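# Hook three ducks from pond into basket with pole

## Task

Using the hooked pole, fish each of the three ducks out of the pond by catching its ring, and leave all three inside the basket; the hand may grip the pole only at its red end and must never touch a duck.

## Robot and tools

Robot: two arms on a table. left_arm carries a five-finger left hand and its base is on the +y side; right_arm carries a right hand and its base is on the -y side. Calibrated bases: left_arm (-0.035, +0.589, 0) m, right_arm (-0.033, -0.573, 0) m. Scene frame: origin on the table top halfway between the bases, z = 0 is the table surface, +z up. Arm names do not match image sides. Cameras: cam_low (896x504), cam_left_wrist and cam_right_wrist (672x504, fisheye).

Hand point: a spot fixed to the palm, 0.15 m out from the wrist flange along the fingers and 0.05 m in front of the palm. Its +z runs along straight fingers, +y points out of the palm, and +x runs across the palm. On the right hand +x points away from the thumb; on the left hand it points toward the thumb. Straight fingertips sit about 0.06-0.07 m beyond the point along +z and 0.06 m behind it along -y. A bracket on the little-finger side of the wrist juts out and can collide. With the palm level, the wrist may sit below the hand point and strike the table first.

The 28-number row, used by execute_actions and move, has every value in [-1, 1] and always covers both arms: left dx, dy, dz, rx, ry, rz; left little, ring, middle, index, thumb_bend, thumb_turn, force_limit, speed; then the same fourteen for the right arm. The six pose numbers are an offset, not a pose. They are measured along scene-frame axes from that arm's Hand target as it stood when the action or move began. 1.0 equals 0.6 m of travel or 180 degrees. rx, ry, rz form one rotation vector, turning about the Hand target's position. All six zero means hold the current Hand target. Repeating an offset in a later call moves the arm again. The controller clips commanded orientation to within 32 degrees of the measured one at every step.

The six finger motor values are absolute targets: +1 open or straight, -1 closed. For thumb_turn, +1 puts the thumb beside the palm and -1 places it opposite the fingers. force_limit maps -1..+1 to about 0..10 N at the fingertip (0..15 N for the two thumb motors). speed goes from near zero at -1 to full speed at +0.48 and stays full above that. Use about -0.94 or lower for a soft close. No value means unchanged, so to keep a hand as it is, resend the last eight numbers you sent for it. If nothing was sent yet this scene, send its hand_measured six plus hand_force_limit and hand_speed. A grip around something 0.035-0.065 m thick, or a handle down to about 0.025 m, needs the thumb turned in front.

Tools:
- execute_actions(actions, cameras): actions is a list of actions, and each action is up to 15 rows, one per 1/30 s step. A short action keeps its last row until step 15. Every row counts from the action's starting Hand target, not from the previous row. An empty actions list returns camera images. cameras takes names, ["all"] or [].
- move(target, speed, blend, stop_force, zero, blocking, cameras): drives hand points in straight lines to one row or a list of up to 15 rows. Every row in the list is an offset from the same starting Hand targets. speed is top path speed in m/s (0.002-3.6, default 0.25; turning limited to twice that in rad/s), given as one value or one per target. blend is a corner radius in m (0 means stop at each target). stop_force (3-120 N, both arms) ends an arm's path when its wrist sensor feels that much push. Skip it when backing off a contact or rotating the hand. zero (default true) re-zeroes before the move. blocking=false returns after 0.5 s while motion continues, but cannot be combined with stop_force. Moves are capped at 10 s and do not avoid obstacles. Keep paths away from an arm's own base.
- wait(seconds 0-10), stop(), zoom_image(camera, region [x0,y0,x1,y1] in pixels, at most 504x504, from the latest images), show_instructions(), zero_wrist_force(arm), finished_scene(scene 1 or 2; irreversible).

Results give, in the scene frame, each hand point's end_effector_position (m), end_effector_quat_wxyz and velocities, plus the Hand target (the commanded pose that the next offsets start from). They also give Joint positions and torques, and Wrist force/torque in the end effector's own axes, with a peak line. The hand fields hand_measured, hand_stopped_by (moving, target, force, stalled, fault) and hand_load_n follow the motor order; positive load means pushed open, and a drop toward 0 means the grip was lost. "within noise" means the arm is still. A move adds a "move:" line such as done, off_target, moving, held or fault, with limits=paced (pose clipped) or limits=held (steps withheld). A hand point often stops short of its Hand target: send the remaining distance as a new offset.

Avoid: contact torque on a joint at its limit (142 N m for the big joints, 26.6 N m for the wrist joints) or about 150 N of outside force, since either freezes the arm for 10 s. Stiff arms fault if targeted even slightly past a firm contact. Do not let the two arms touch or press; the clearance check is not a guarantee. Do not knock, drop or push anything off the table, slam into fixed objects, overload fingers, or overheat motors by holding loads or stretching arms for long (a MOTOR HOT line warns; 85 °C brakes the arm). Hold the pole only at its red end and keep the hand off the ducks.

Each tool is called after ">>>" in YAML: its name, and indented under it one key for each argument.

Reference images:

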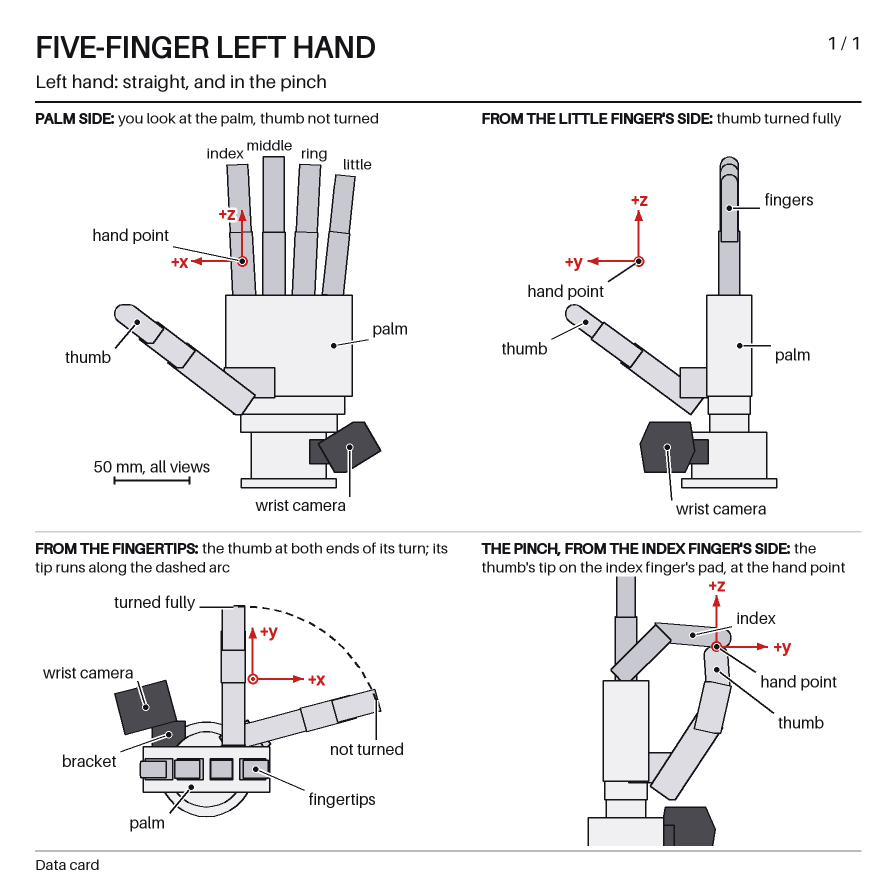

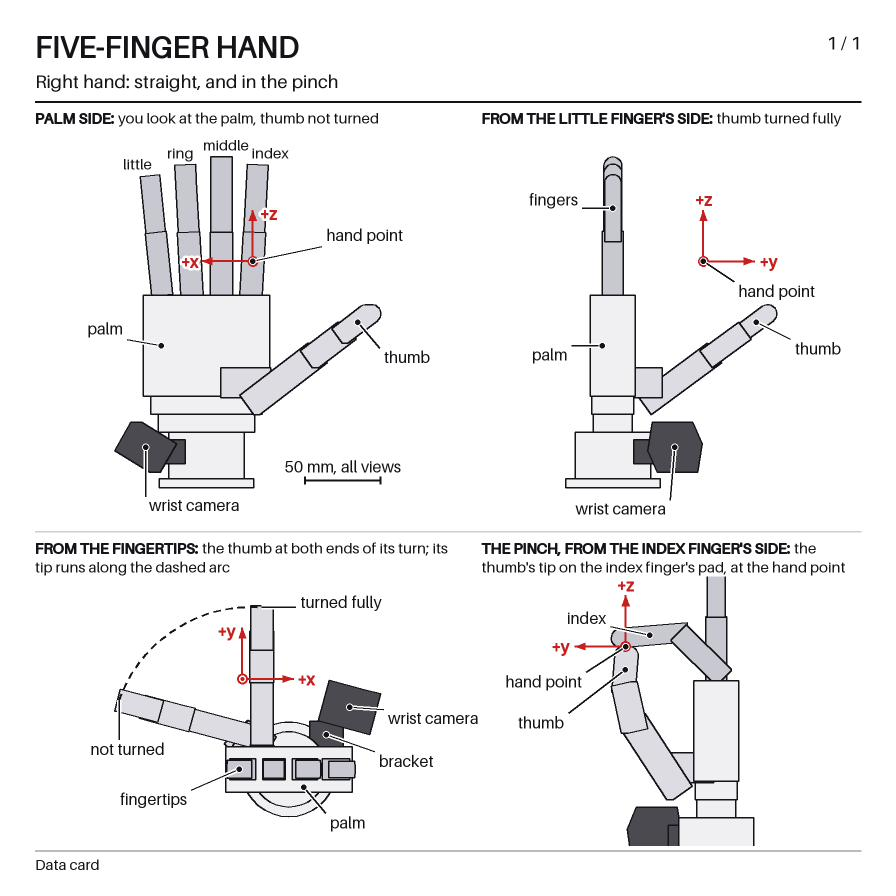

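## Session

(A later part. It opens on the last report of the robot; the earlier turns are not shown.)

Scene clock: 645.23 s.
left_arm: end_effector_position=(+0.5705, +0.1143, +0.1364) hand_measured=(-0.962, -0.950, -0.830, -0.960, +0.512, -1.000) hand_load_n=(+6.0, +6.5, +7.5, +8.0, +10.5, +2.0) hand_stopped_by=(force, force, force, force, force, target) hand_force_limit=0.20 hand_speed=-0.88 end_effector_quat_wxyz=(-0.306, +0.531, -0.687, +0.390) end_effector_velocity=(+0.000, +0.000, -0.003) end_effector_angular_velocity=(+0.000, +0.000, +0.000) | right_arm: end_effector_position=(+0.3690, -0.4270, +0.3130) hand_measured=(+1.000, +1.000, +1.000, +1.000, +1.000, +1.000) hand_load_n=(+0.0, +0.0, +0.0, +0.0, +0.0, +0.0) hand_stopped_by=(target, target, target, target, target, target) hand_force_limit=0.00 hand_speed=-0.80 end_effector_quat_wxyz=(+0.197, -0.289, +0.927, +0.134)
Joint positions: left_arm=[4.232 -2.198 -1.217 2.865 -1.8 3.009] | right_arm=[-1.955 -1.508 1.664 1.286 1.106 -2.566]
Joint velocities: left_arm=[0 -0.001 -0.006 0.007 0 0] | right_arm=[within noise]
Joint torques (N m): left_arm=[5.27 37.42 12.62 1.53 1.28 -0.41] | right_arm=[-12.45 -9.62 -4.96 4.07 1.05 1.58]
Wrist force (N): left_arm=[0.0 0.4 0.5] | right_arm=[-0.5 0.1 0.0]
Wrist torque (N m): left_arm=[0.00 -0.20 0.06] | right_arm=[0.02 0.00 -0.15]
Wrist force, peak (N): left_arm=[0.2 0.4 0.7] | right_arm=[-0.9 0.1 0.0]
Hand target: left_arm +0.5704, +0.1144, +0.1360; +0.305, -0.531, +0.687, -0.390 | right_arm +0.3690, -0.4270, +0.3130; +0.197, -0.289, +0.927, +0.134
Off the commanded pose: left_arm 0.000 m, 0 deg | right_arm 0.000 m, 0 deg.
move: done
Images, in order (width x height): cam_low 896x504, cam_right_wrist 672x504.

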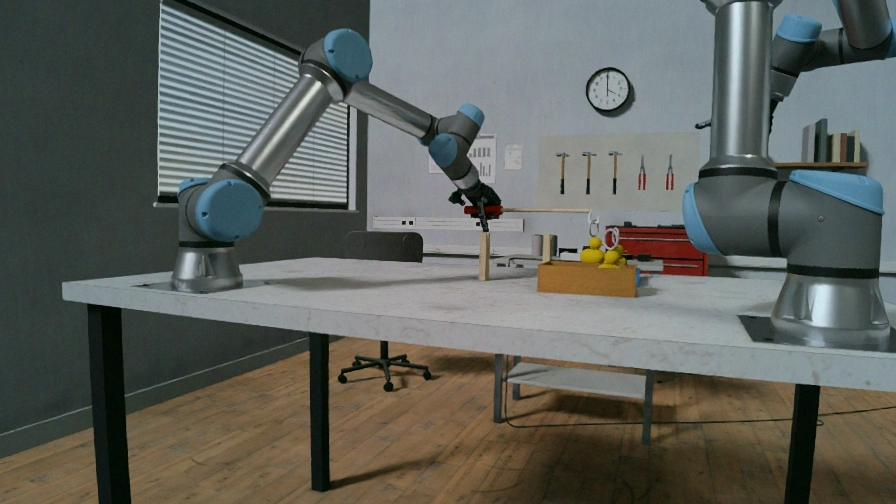

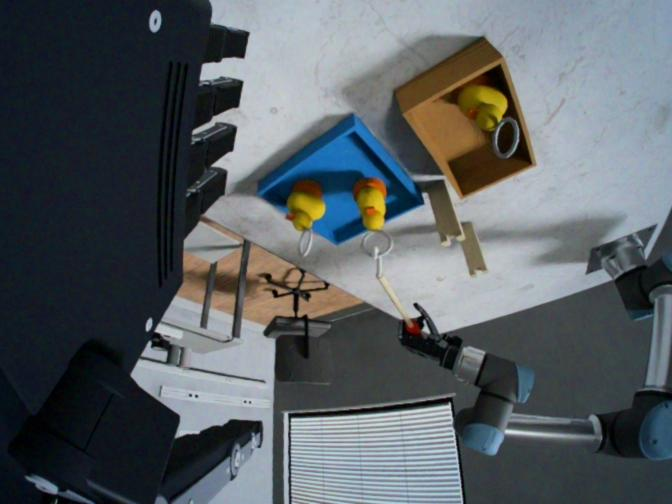

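>>> move:
  target:
    - [0,0,0.0833,0,0,0,-1,-1,-0.98,-1,-0.98,-1,0.2,-0.88,0,0,0,0,0,0,1,1,1,1,1,1,0,-0.8]
    - [-0.2507,0.001,0.19,0,0,0.08,-1,-1,-0.98,-1,-0.98,-1,0.2,-0.88,0,0,0,0,0,0,1,1,1,1,1,1,0,-0.8]
    - [-0.5437,-0.0332,0.19,0,0,0.1667,-1,-1,-0.98,-1,-0.98,-1,0.2,-0.88,0,0,0,0,0,0,1,1,1,1,1,1,0,-0.8]
  speed: 0.09
  blend: 0.03
  cameras: ["cam_low","cam_right_wrist"]

>>> zoom_image:
  camera: "cam_right_wrist"
  region: [380, 30, 590, 265]

>>> zoom_image:
  camera: "cam_low"
  region: [520, 140, 680, 310]

Scene clock: 671.13 s.
left_arm: end_effector_position=(+0.2443, +0.0944, +0.2500) hand_measured=(-0.962, -0.950, -0.830, -0.960, +0.512, -1.000) hand_load_n=(+6.0, +6.5, +7.5, +8.0, +10.5, +1.5) hand_stopped_by=(force, force, force, force, force, target) hand_force_limit=0.20 hand_speed=-0.88 end_effector_quat_wxyz=(-0.396, +0.691, -0.527, +0.298) | right_arm: end_effector_position=(+0.3690, -0.4270, +0.3130) hand_measured=(+1.000, +1.000, +1.000, +1.000, +1.000, +1.000) hand_load_n=(+0.0, +0.0, +0.0, +0.0, +0.0, +0.0) hand_stopped_by=(target, target, target, target, target, target) hand_force_limit=0.00 hand_speed=-0.80 end_effector_quat_wxyz=(+0.197, -0.289, +0.927, +0.134)
Joint positions: left_arm=[3.614 -2.108 -1.218 2.022 -2.586 1.888] | right_arm=[-1.955 -1.508 1.664 1.286 1.106 -2.566]
Joint torques (N m): left_arm=[-7.4 56.88 10.73 -3.36 0.06 -1.81] | right_arm=[-12.25 -9.83 -4.81 4.13 0.97 1.61]
Wrist force (N): left_arm=[0.3 0.2 0.7] | right_arm=[-0.3 0.2 -0.1]
Wrist torque (N m): left_arm=[-0.03 -0.21 0.03] | right_arm=[0.03 -0.02 -0.13]
Wrist force, peak (N): left_arm=[0.1 1.9 1.6] | right_arm=[-0.8 0.0 0.4]
Hand target: left_arm +0.2442, +0.0945, +0.2500; -0.396, +0.691, -0.527, +0.298 | right_arm +0.3690, -0.4270, +0.3130; +0.197, -0.289, +0.927, +0.134
Off the commanded pose: left_arm 0.000 m, 0 deg | right_arm 0.000 m, 0 deg.
move: done; blend cut to 0.025 m at target 1
Images, in order (width x height): cam_low 896x504, cam_right_wrist 672x504.

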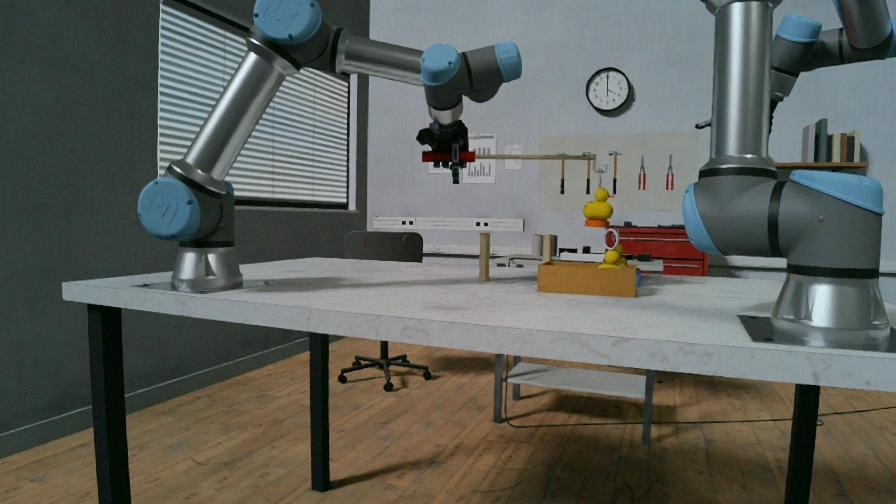

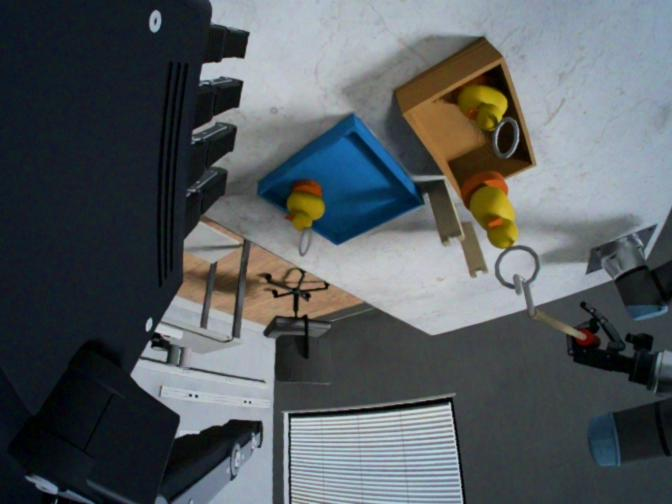

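Scaled by 2.145 from the camera's 672x504 image, which has a finer 960x720 frame.

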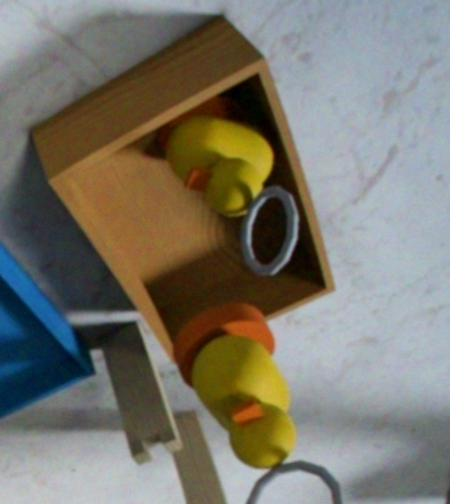

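Scaled by 2.965.

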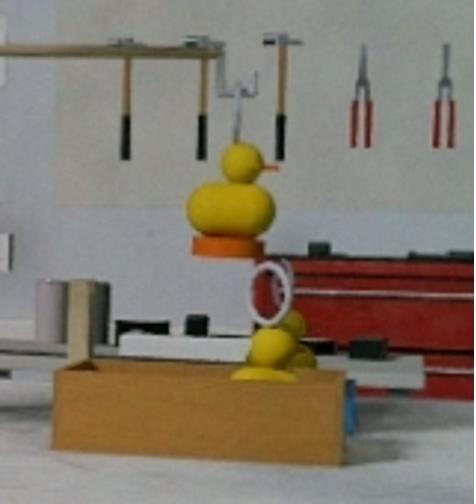

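>>> move:
  target: [0,0,-0.1,0,0,0,-1,-1,-0.98,-1,-0.98,-1,0.2,-0.88,0,0,0,0,0,0,1,1,1,1,1,1,0,-0.8]
  speed: 0.08
  cameras: ["cam_low","cam_right_wrist"]

>>> zoom_image:
  camera: "cam_right_wrist"
  region: [390, 30, 590, 240]

>>> zoom_image:
  camera: "cam_low"
  region: [530, 170, 660, 310]

Scene clock: 693.90 s.
left_arm: end_effector_position=(+0.2442, +0.0945, +0.1899) hand_measured=(-0.962, -0.950, -0.830, -0.960, +0.512, -1.000) hand_load_n=(+6.0, +6.5, +7.5, +8.0, +10.0, +2.0) hand_stopped_by=(force, force, force, force, force, target) hand_force_limit=0.20 hand_speed=-0.88 end_effector_quat_wxyz=(-0.396, +0.691, -0.527, +0.298) | right_arm: end_effector_position=(+0.3690, -0.4270, +0.3130) hand_measured=(+1.000, +1.000, +1.000, +1.000, +1.000, +1.000) hand_load_n=(+0.0, +0.0, +0.0, +0.0, +0.0, +0.0) hand_stopped_by=(target, target, target, target, target, target) hand_force_limit=0.00 hand_speed=-0.80 end_effector_quat_wxyz=(+0.197, -0.289, +0.927, +0.134)
Joint positions: left_arm=[3.614 -2.145 -1.318 2.158 -2.586 1.888] | right_arm=[-1.955 -1.508 1.664 1.286 1.106 -2.566]
Joint torques (N m): left_arm=[-3.75 57.18 28.88 -1.6 -1.24 0.21] | right_arm=[-12 -9.57 -5.29 4.08 1.1 1.64]
Wrist force (N): left_arm=[0.6 0.0 0.8] | right_arm=[-0.4 0.0 0.1]
Wrist torque (N m): left_arm=[-0.08 -0.24 0.07] | right_arm=[-0.01 -0.01 -0.14]
Wrist force, peak (N): left_arm=[0.4 1.0 1.4] | right_arm=[-0.9 -0.1 -0.2]
Hand target: left_arm +0.2442, +0.0945, +0.1900; -0.396, +0.691, -0.527, +0.298 | right_arm +0.3690, -0.4270, +0.3130; +0.197, -0.289, +0.927, +0.134
Off the commanded pose: left_arm 0.000 m, 0 deg | right_arm 0.000 m, 0 deg.
move: done
Images, in order (width x height): cam_low 896x504, cam_right_wrist 672x504.

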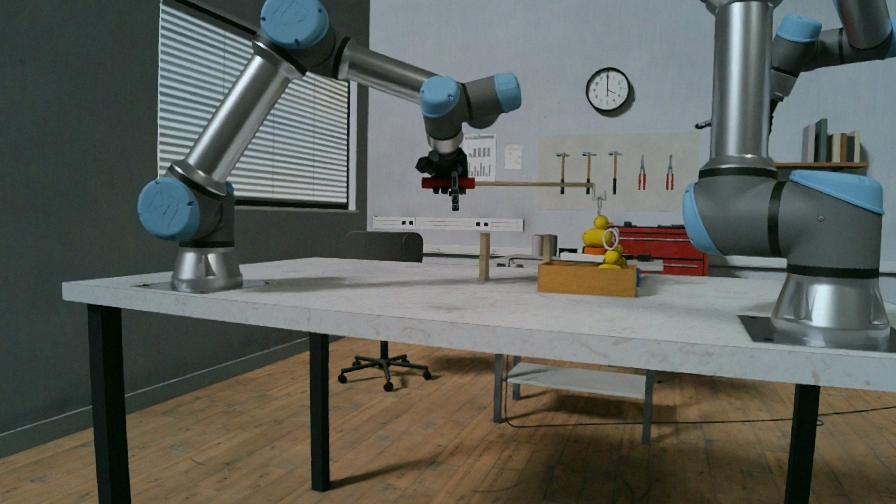

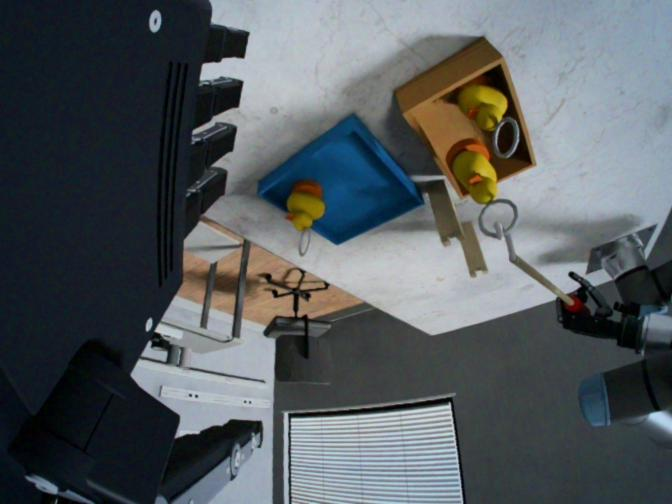

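Scaled by 2.400 from the camera's 672x504 image, which has a finer 960x720 frame.

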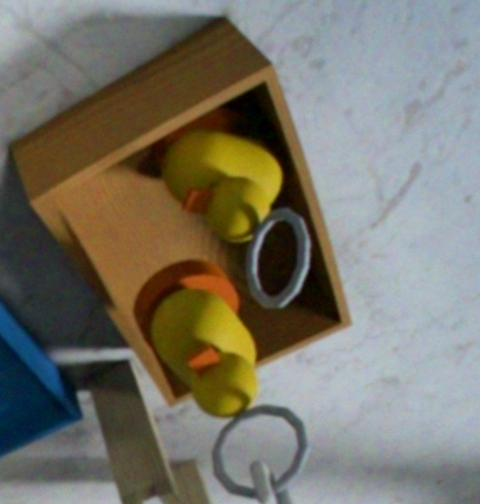

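Scaled by 3.600.

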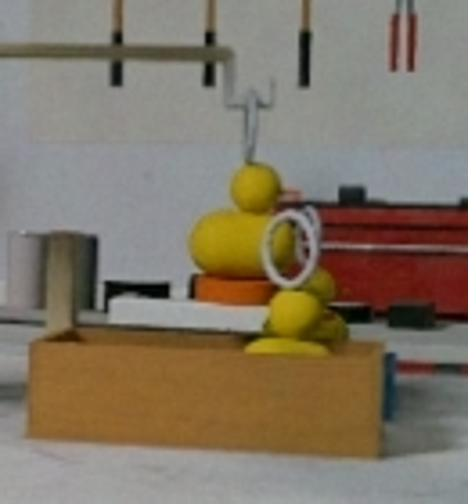

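>>> move:
  target:
    - [0.0067,0,-0.1,0,0,0,-1,-1,-0.98,-1,-0.98,-1,0.2,-0.88,0,0,0,0,0,0,1,1,1,1,1,1,0,-0.8]
    - [0.0067,0,-0.1483,0,0,0,-1,-1,-0.98,-1,-0.98,-1,0.2,-0.88,0,0,0,0,0,0,1,1,1,1,1,1,0,-0.8]
  speed: [0.05, 0.02]
  blend: [0.005, 0]
  cameras: ["cam_low","cam_right_wrist"]

>>> zoom_image:
  camera: "cam_right_wrist"
  region: [430, 90, 530, 200]

>>> zoom_image:
  camera: "cam_low"
  region: [570, 205, 650, 275]

Scene clock: 722.47 s.
left_arm: end_effector_position=(+0.2482, +0.0945, +0.1008) hand_measured=(-0.962, -0.950, -0.830, -0.960, +0.512, -1.000) hand_load_n=(+6.0, +6.0, +7.5, +7.0, +10.5, +2.0) hand_stopped_by=(force, force, force, force, force, target) hand_force_limit=0.20 hand_speed=-0.88 end_effector_quat_wxyz=(-0.396, +0.691, -0.527, +0.298) end_effector_velocity=(-0.001, +0.002, +0.000) end_effector_angular_velocity=(+0.007, +0.003, +0.000) | right_arm: end_effector_position=(+0.3690, -0.4270, +0.3130) hand_measured=(+1.000, +1.000, +1.000, +1.000, +1.000, +1.000) hand_load_n=(+0.0, +0.0, +0.0, +0.0, +0.0, +0.0) hand_stopped_by=(target, target, target, target, target, target) hand_force_limit=0.00 hand_speed=-0.80 end_effector_quat_wxyz=(+0.197, -0.289, +0.927, +0.134)
Joint positions: left_arm=[3.621 -2.231 -1.418 2.355 -2.584 1.901] | right_arm=[-1.955 -1.508 1.664 1.286 1.106 -2.566]
Joint velocities: left_arm=[0 0.001 -0.003 -0.006 0 0.001] | right_arm=[within noise]
Joint torques (N m): left_arm=[-7.16 52.93 21.4 -3.64 -0.42 -0.53] | right_arm=[-12.42 -9.61 -5.04 4.05 1.12 1.63]
Wrist force (N): left_arm=[0.4 -0.3 0.4] | right_arm=[-0.7 0.1 -0.1]
Wrist torque (N m): left_arm=[-0.05 -0.13 -0.15] | right_arm=[0.02 0.04 -0.16]
Wrist force, peak (N): left_arm=[0.6 0.2 1.2] | right_arm=[-0.9 0.0 0.0]
Hand target: left_arm +0.2482, +0.0945, +0.1010; -0.396, +0.691, -0.527, +0.298 | right_arm +0.3690, -0.4270, +0.3130; +0.197, -0.289, +0.927, +0.134
Off the commanded pose: left_arm 0.000 m, 0 deg | right_arm 0.000 m, 0 deg.
move: done
Images, in order (width x height): cam_low 896x504, cam_right_wrist 672x504.

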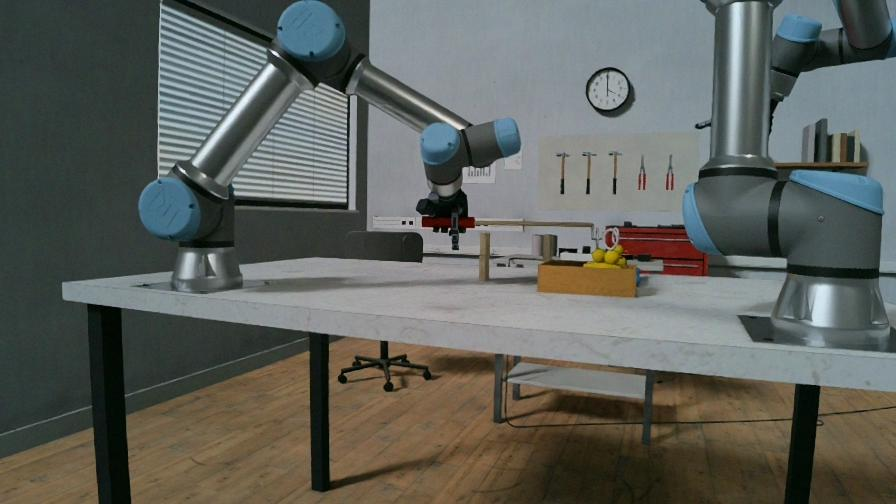

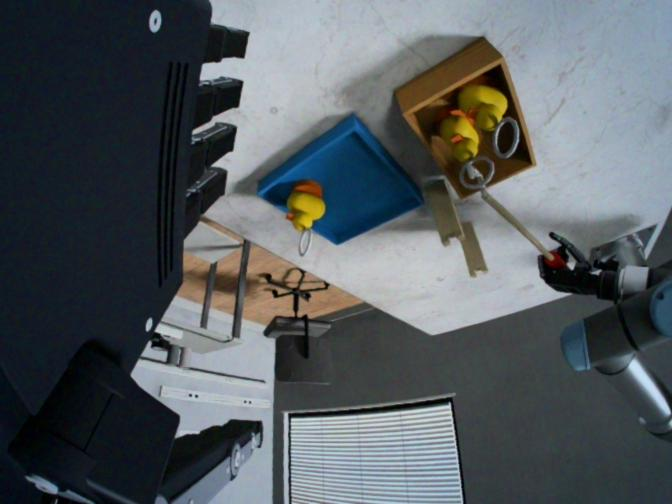

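Scaled by 4.582 from the camera's 672x504 image, which has a finer 960x720 frame.

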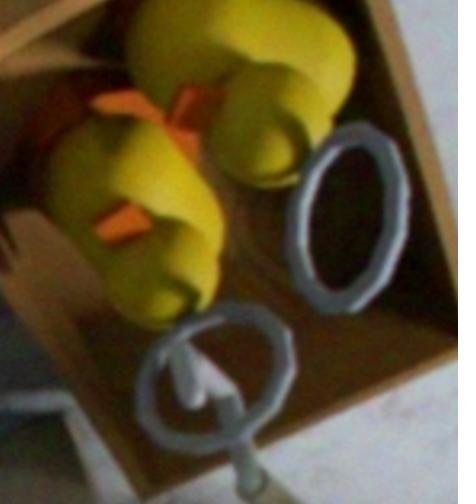

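Scaled by 6.300.

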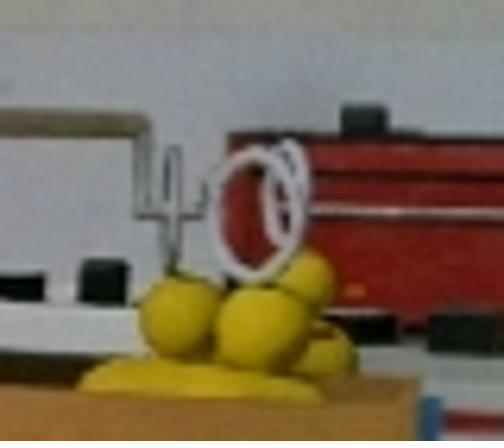

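>>> move:
  target:
    - [0,0,-0.01,0,0,0,-1,-1,-0.98,-1,-0.98,-1,0.2,-0.88,0,0,0,0,0,0,1,1,1,1,1,1,0,-0.8]
    - [-0.0108,0.0402,-0.01,0,0,0,-1,-1,-0.98,-1,-0.98,-1,0.2,-0.88,0,0,0,0,0,0,1,1,1,1,1,1,0,-0.8]
  speed: 0.03
  cameras: ["cam_low","cam_right_wrist"]

>>> zoom_image:
  camera: "cam_right_wrist"
  region: [430, 90, 530, 200]

>>> zoom_image:
  camera: "cam_low"
  region: [570, 205, 650, 275]

Scene clock: 741.60 s.
left_arm: end_effector_position=(+0.2418, +0.1186, +0.0951) hand_measured=(-0.962, -0.950, -0.830, -0.960, +0.512, -1.000) hand_load_n=(+6.5, +6.5, +7.5, +7.5, +10.5, +2.0) hand_stopped_by=(force, force, force, force, force, target) hand_force_limit=0.20 hand_speed=-0.88 end_effector_quat_wxyz=(-0.396, +0.691, -0.527, +0.298) | right_arm: end_effector_position=(+0.3690, -0.4270, +0.3130) hand_measured=(+1.000, +1.000, +1.000, +1.000, +1.000, +1.000) hand_load_n=(+0.0, +0.0, +0.0, +0.0, +0.0, +0.0) hand_stopped_by=(target, target, target, target, target, target) hand_force_limit=0.00 hand_speed=-0.80 end_effector_quat_wxyz=(+0.197, -0.289, +0.927, +0.134)
Joint positions: left_arm=[3.631 -2.183 -1.515 2.419 -2.581 1.918] | right_arm=[-1.955 -1.508 1.664 1.286 1.106 -2.566]
Joint torques (N m): left_arm=[-4.54 26.58 27.87 -3.27 0.25 -0.94] | right_arm=[-12.34 -9.91 -5.41 4.08 1.04 1.62]
Wrist force (N): left_arm=[0.2 -0.3 0.8] | right_arm=[-0.8 0.0 0.3]
Wrist torque (N m): left_arm=[-0.08 -0.08 -0.16] | right_arm=[-0.02 0.04 -0.17]
Wrist force, peak (N): left_arm=[0.6 -0.3 0.9] | right_arm=[-0.8 -0.1 0.4]
Hand target: left_arm +0.2417, +0.1186, +0.0950; -0.396, +0.691, -0.527, +0.298 | right_arm +0.3690, -0.4270, +0.3130; +0.197, -0.289, +0.927, +0.134
Off the commanded pose: left_arm 0.000 m, 0 deg | right_arm 0.000 m, 0 deg.
move: done
Images, in order (width x height): cam_low 896x504, cam_right_wrist 672x504.

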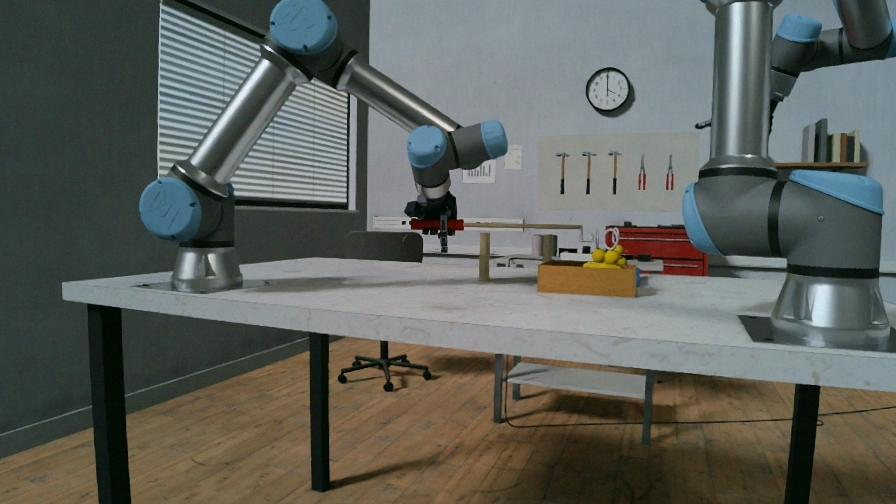

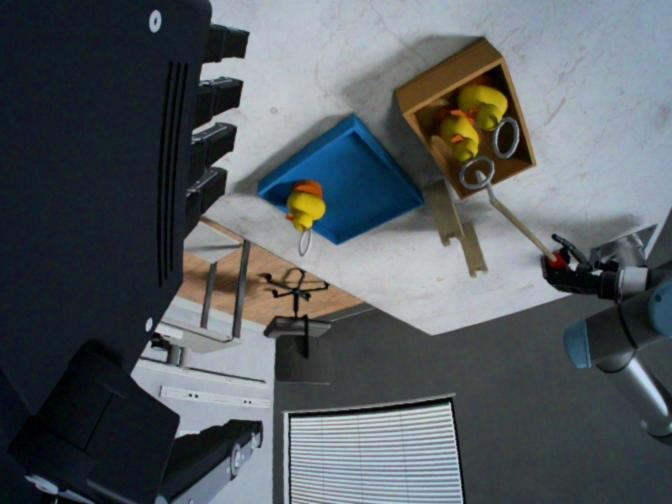

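Scaled by 4.582 from the camera's 672x504 image, which has a finer 960x720 frame.

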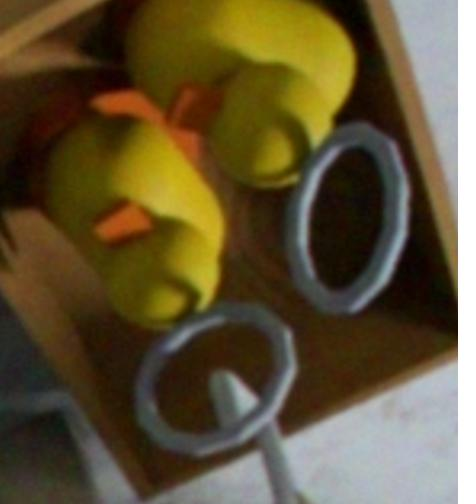

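Scaled by 6.300.

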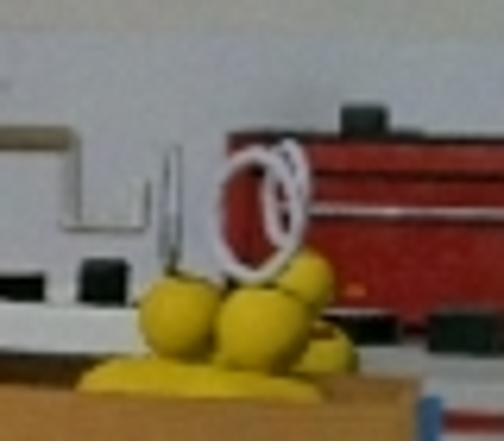

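>>> move:
  target:
    - [0,0.0167,0.225,0,0,0,-1,-1,-0.98,-1,-0.98,-1,0.2,-0.88,0,0,0,0,0,0,1,1,1,1,1,1,0,-0.8]
    - [0.4127,0.0037,0.225,0,0,0,-1,-1,-0.98,-1,-0.98,-1,0.2,-0.88,0,0,0,0,0,0,1,1,1,1,1,1,0,-0.8]
    - [0.4127,0.0037,0.0083,0,0,0,-1,-1,-0.98,-1,-0.98,-1,0.2,-0.88,0,0,0,0,0,0,1,1,1,1,1,1,0,-0.8]
  speed: [0.1, 0.14, 0.1]
  blend: [0.03, 0.02, 0]
  cameras: ["cam_low","cam_right_wrist"]

>>> zoom_image:
  camera: "cam_right_wrist"
  region: [270, 200, 390, 300]

>>> zoom_image:
  camera: "cam_low"
  region: [570, 205, 650, 265]

Scene clock: 761.23 s.
left_arm: end_effector_position=(+0.4893, +0.1209, +0.0999) hand_measured=(-0.962, -0.950, -0.830, -0.960, +0.512, -1.000) hand_load_n=(+6.5, +6.5, +7.5, +7.5, +10.0, +2.0) hand_stopped_by=(force, force, force, force, force, target) hand_force_limit=0.20 hand_speed=-0.88 end_effector_quat_wxyz=(-0.396, +0.691, -0.527, +0.298) | right_arm: end_effector_position=(+0.3690, -0.4270, +0.3130) hand_measured=(+1.000, +1.000, +1.000, +1.000, +1.000, +1.000) hand_load_n=(+0.0, +0.0, +0.0, +0.0, +0.0, +0.0) hand_stopped_by=(target, target, target, target, target, target) hand_force_limit=0.00 hand_speed=-0.80 end_effector_quat_wxyz=(+0.197, -0.289, +0.927, +0.134)
Joint positions: left_arm=[4.009 -2.306 -1.179 2.643 -2.39 2.462] | right_arm=[-1.955 -1.508 1.664 1.286 1.106 -2.566]
Joint torques (N m): left_arm=[-4.17 62.26 28.13 -0.61 -0.1 0.58] | right_arm=[-12.1 -10.49 -4.91 4.14 1.12 1.65]
Wrist force (N): left_arm=[-0.2 -0.6 0.3] | right_arm=[-0.6 0.2 0.0]
Wrist torque (N m): left_arm=[-0.10 -0.06 -0.17] | right_arm=[0.02 0.03 -0.15]
Wrist force, peak (N): left_arm=[0.3 0.8 1.2] | right_arm=[-0.9 0.1 0.1]
Hand target: left_arm +0.4894, +0.1208, +0.1000; -0.396, +0.691, -0.527, +0.298 | right_arm +0.3690, -0.4270, +0.3130; +0.197, -0.289, +0.927, +0.134
Off the commanded pose: left_arm 0.000 m, 0 deg | right_arm 0.000 m, 0 deg.
move: done
Images, in order (width x height): cam_low 896x504, cam_right_wrist 672x504.

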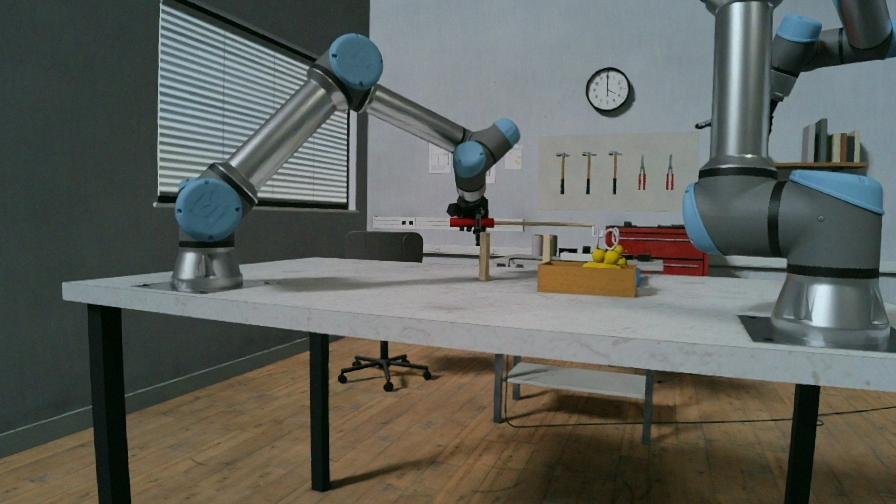

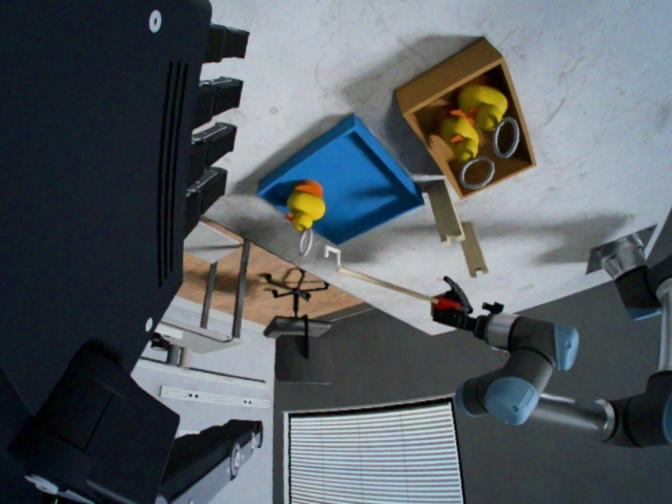

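Scaled by 4.200 from the camera's 672x504 image, which has a finer 960x720 frame.

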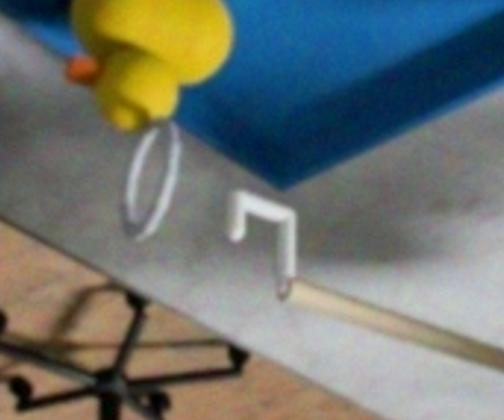

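Scaled by 6.300.

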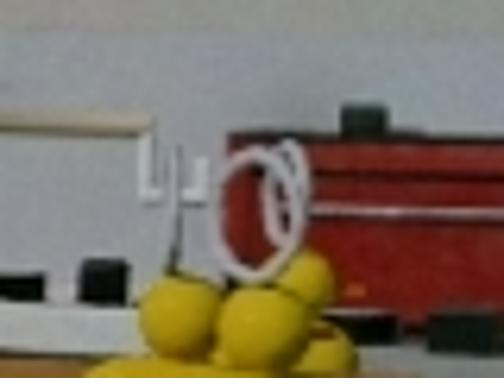

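>>> move:
  target: [0.0178,-0.047,-0.01,0,0,0,-1,-1,-0.98,-1,-0.98,-1,0.2,-0.88,0,0,0,0,0,0,1,1,1,1,1,1,0,-0.8]
  speed: 0.06
  cameras: ["cam_low","cam_right_wrist"]

>>> zoom_image:
  camera: "cam_right_wrist"
  region: [280, 210, 350, 280]

>>> zoom_image:
  camera: "cam_low"
  region: [580, 210, 640, 260]

Scene clock: 773.53 s.
left_arm: end_effector_position=(+0.5000, +0.0926, +0.0939) hand_measured=(-0.962, -0.950, -0.830, -0.960, +0.512, -1.000) hand_load_n=(+6.5, +6.5, +7.5, +7.0, +10.5, +2.0) hand_stopped_by=(force, force, force, force, force, target) hand_force_limit=0.20 hand_speed=-0.88 end_effector_quat_wxyz=(-0.396, +0.691, -0.527, +0.298) | right_arm: end_effector_position=(+0.3690, -0.4270, +0.3130) hand_measured=(+1.000, +1.000, +1.000, +1.000, +1.000, +1.000) hand_load_n=(+0.0, +0.0, +0.0, +0.0, +0.0, +0.0) hand_stopped_by=(target, target, target, target, target, target) hand_force_limit=0.00 hand_speed=-0.80 end_effector_quat_wxyz=(+0.197, -0.289, +0.927, +0.134)
Joint positions: left_arm=[3.987 -2.39 -1.048 2.578 -2.405 2.437] | right_arm=[-1.955 -1.508 1.664 1.286 1.106 -2.566]
Joint torques (N m): left_arm=[5.84 61.9 23.49 -0.59 0.29 1.4] | right_arm=[-11.53 -10.31 -5.21 4.07 1.05 1.58]
Wrist force (N): left_arm=[0.2 -0.6 0.1] | right_arm=[-0.5 0.0 0.1]
Wrist torque (N m): left_arm=[-0.07 -0.11 -0.10] | right_arm=[0.00 0.00 -0.14]
Wrist force, peak (N): left_arm=[1.0 -0.5 0.3] | right_arm=[-0.9 0.0 0.0]
Hand target: left_arm +0.5000, +0.0926, +0.0940; -0.396, +0.691, -0.527, +0.298 | right_arm +0.3690, -0.4270, +0.3130; +0.197, -0.289, +0.927, +0.134
Off the commanded pose: left_arm 0.000 m, 0 deg | right_arm 0.000 m, 0 deg.
move: done
Images, in order (width x height): cam_low 896x504, cam_right_wrist 672x504.

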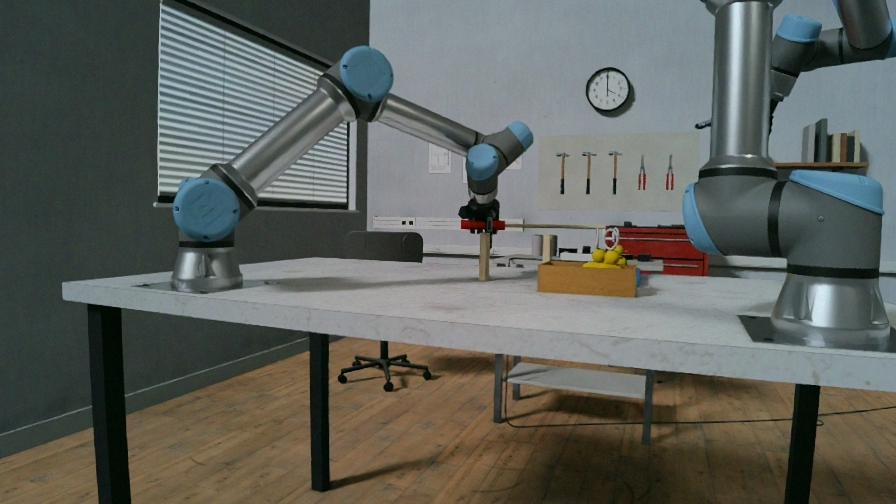

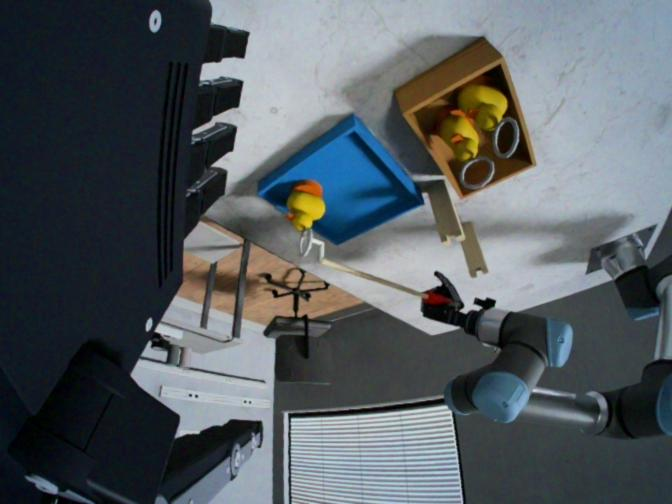

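Scaled by 7.200 from the camera's 672x504 image, which has a finer 960x720 frame.

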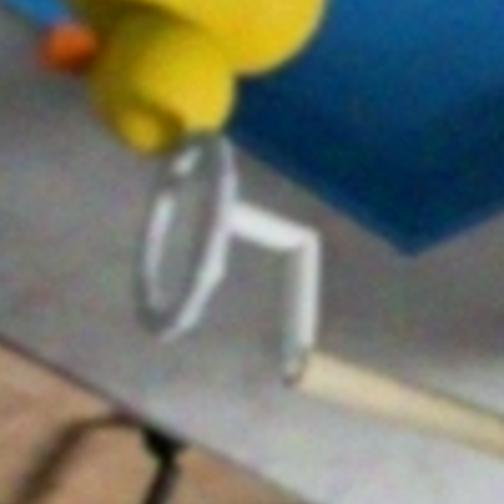

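Scaled by 8.400.

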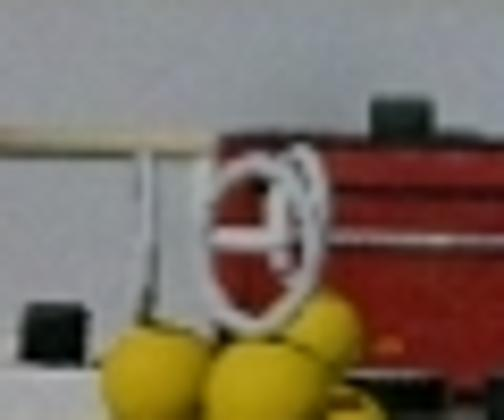

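>>> move:
  target: [0.0086,-0.0322,0,0,0,0,-1,-1,-0.98,-1,-0.98,-1,0.2,-0.88,0,0,0,0,0,0,1,1,1,1,1,1,0,-0.8]
  speed: 0.05
  cameras: ["cam_low","cam_right_wrist"]

>>> zoom_image:
  camera: "cam_right_wrist"
  region: [280, 210, 350, 280]

>>> zoom_image:
  camera: "cam_low"
  region: [580, 210, 640, 260]

Scene clock: 785.97 s.
left_arm: end_effector_position=(+0.5051, +0.0733, +0.0939) hand_measured=(-0.962, -0.950, -0.830, -0.960, +0.512, -1.000) hand_load_n=(+6.0, +6.5, +7.5, +7.5, +10.5, +2.0) hand_stopped_by=(force, force, force, force, force, target) hand_force_limit=0.20 hand_speed=-0.88 end_effector_quat_wxyz=(-0.396, +0.691, -0.527, +0.298) | right_arm: end_effector_position=(+0.3690, -0.4270, +0.3130) hand_measured=(+1.000, +1.000, +1.000, +1.000, +1.000, +1.000) hand_load_n=(+0.0, +0.0, +0.0, +0.0, +0.0, +0.0) hand_stopped_by=(target, target, target, target, target, target) hand_force_limit=0.00 hand_speed=-0.80 end_effector_quat_wxyz=(+0.197, -0.289, +0.927, +0.134)
Joint positions: left_arm=[3.97 -2.445 -0.949 2.52 -2.416 2.419] | right_arm=[-1.955 -1.508 1.664 1.286 1.106 -2.566]
Joint torques (N m): left_arm=[5.85 66.05 17.99 -0.44 0.16 1.24] | right_arm=[-11.82 -10.38 -5.29 4.06 1.12 1.59]
Wrist force (N): left_arm=[0.4 -0.4 0.2] | right_arm=[-0.8 0.0 0.2]
Wrist torque (N m): left_arm=[-0.05 -0.13 -0.10] | right_arm=[-0.01 0.04 -0.16]
Wrist force, peak (N): left_arm=[-0.4 -1.0 0.5] | right_arm=[-0.8 0.0 0.1]
Hand target: left_arm +0.5052, +0.0733, +0.0940; -0.396, +0.691, -0.527, +0.298 | right_arm +0.3690, -0.4270, +0.3130; +0.197, -0.289, +0.927, +0.134
Off the commanded pose: left_arm 0.000 m, 0 deg | right_arm 0.000 m, 0 deg.
move: done
Images, in order (width x height): cam_low 896x504, cam_right_wrist 672x504.

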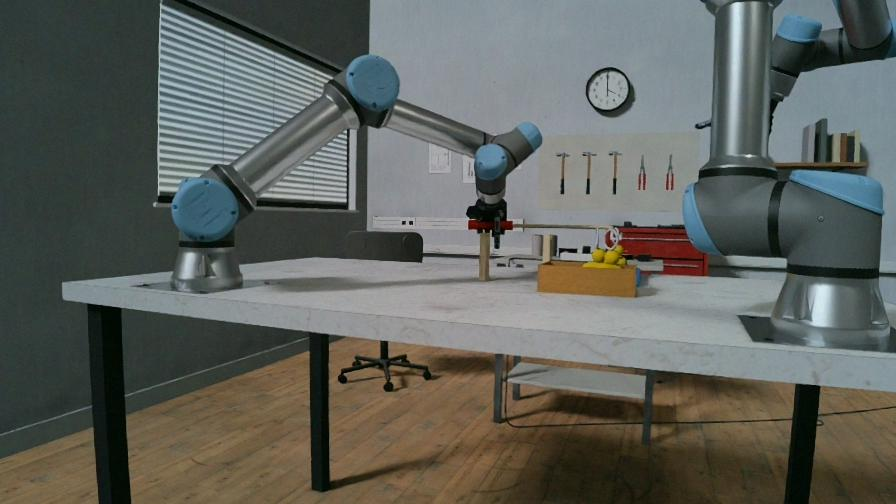

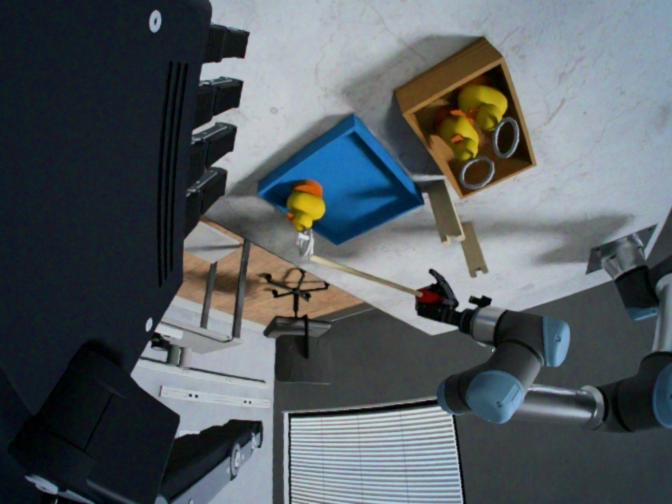

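Scaled by 7.200 from the camera's 672x504 image, which has a finer 960x720 frame.

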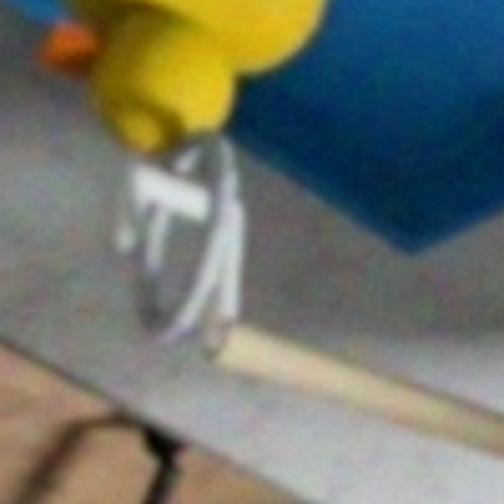

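Scaled by 8.400.

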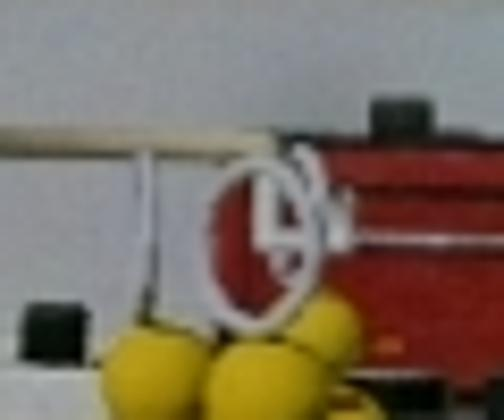

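>>> move:
  target: [0,0,0.075,0,0,0,-1,-1,-0.98,-1,-0.98,-1,0.2,-0.88,0,0,0,0,0,0,1,1,1,1,1,1,0,-0.8]
  speed: 0.035
  cameras: ["cam_low","cam_right_wrist"]

>>> zoom_image:
  camera: "cam_right_wrist"
  region: [270, 160, 370, 290]

>>> zoom_image:
  camera: "cam_low"
  region: [570, 195, 650, 270]

Scene clock: 792.00 s.
left_arm: end_effector_position=(+0.5052, +0.0732, +0.1393) hand_measured=(-0.962, -0.950, -0.830, -0.960, +0.512, -1.000) hand_load_n=(+6.0, +6.5, +7.5, +8.0, +10.0, +2.0) hand_stopped_by=(force, force, force, force, force, target) hand_force_limit=0.20 hand_speed=-0.88 end_effector_quat_wxyz=(-0.396, +0.691, -0.526, +0.298) end_effector_velocity=(-0.001, +0.001, -0.003) end_effector_angular_velocity=(+0.000, +0.001, +0.000) | right_arm: end_effector_position=(+0.3690, -0.4270, +0.3130) hand_measured=(+1.000, +1.000, +1.000, +1.000, +1.000, +1.000) hand_load_n=(+0.0, +0.0, +0.0, +0.0, +0.0, +0.0) hand_stopped_by=(target, target, target, target, target, target) hand_force_limit=0.00 hand_speed=-0.80 end_effector_quat_wxyz=(+0.197, -0.289, +0.927, +0.134)
Joint positions: left_arm=[3.97 -2.418 -0.881 2.425 -2.416 2.419] | right_arm=[-1.955 -1.508 1.664 1.286 1.106 -2.566]
Joint velocities: left_arm=[0 0.001 -0.008 0.005 0 -0.001] | right_arm=[within noise]
Joint torques (N m): left_arm=[5.34 44.68 11.42 0.1 0.1 -0.72] | right_arm=[-12.27 -10.41 -5.32 4.02 1.12 1.64]
Wrist force (N): left_arm=[0.3 0.4 0.5] | right_arm=[-0.6 0.2 0.3]
Wrist torque (N m): left_arm=[-0.01 -0.23 0.04] | right_arm=[0.01 0.01 -0.15]
Wrist force, peak (N): left_arm=[0.6 -0.7 0.2] | right_arm=[-0.9 0.2 0.2]
Hand target: left_arm +0.5052, +0.0733, +0.1390; -0.396, +0.691, -0.527, +0.298 | right_arm +0.3690, -0.4270, +0.3130; +0.197, -0.289, +0.927, +0.134
Off the commanded pose: left_arm 0.000 m, 0 deg | right_arm 0.000 m, 0 deg.
move: done
Images, in order (width x height): cam_low 896x504, cam_right_wrist 672x504.

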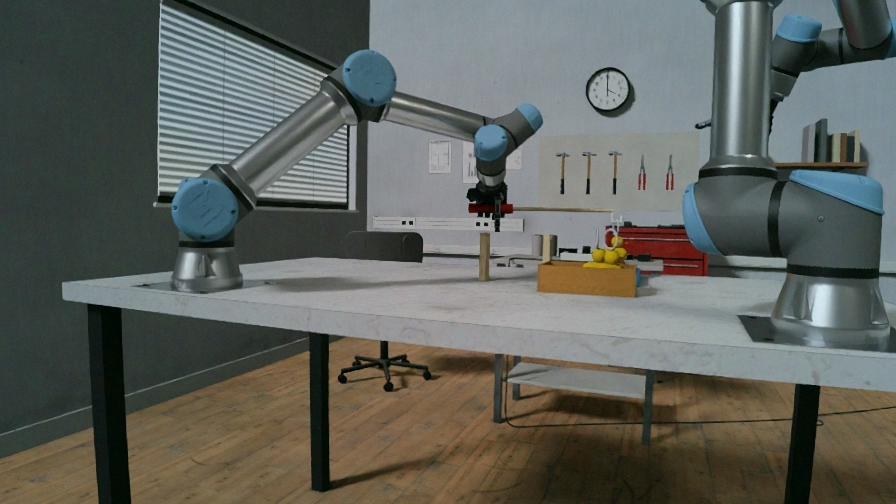

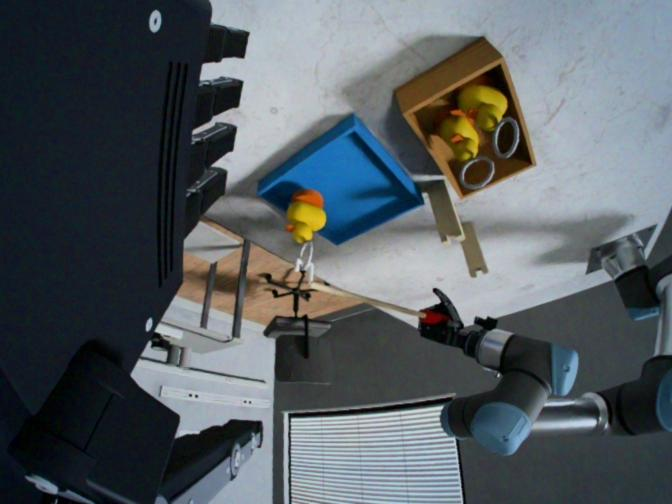

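Scaled by 3.877 from the camera's 672x504 image, which has a finer 960x720 frame.

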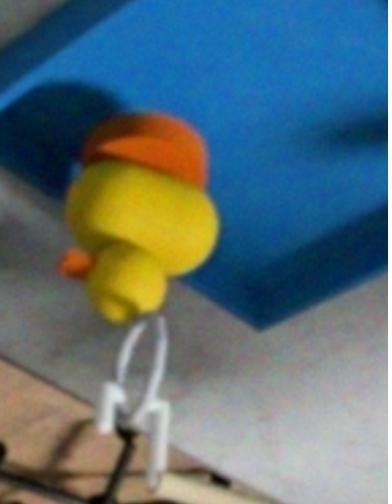

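Scaled by 6.300.

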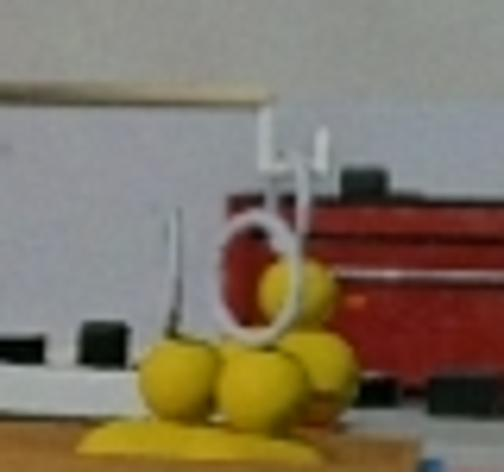

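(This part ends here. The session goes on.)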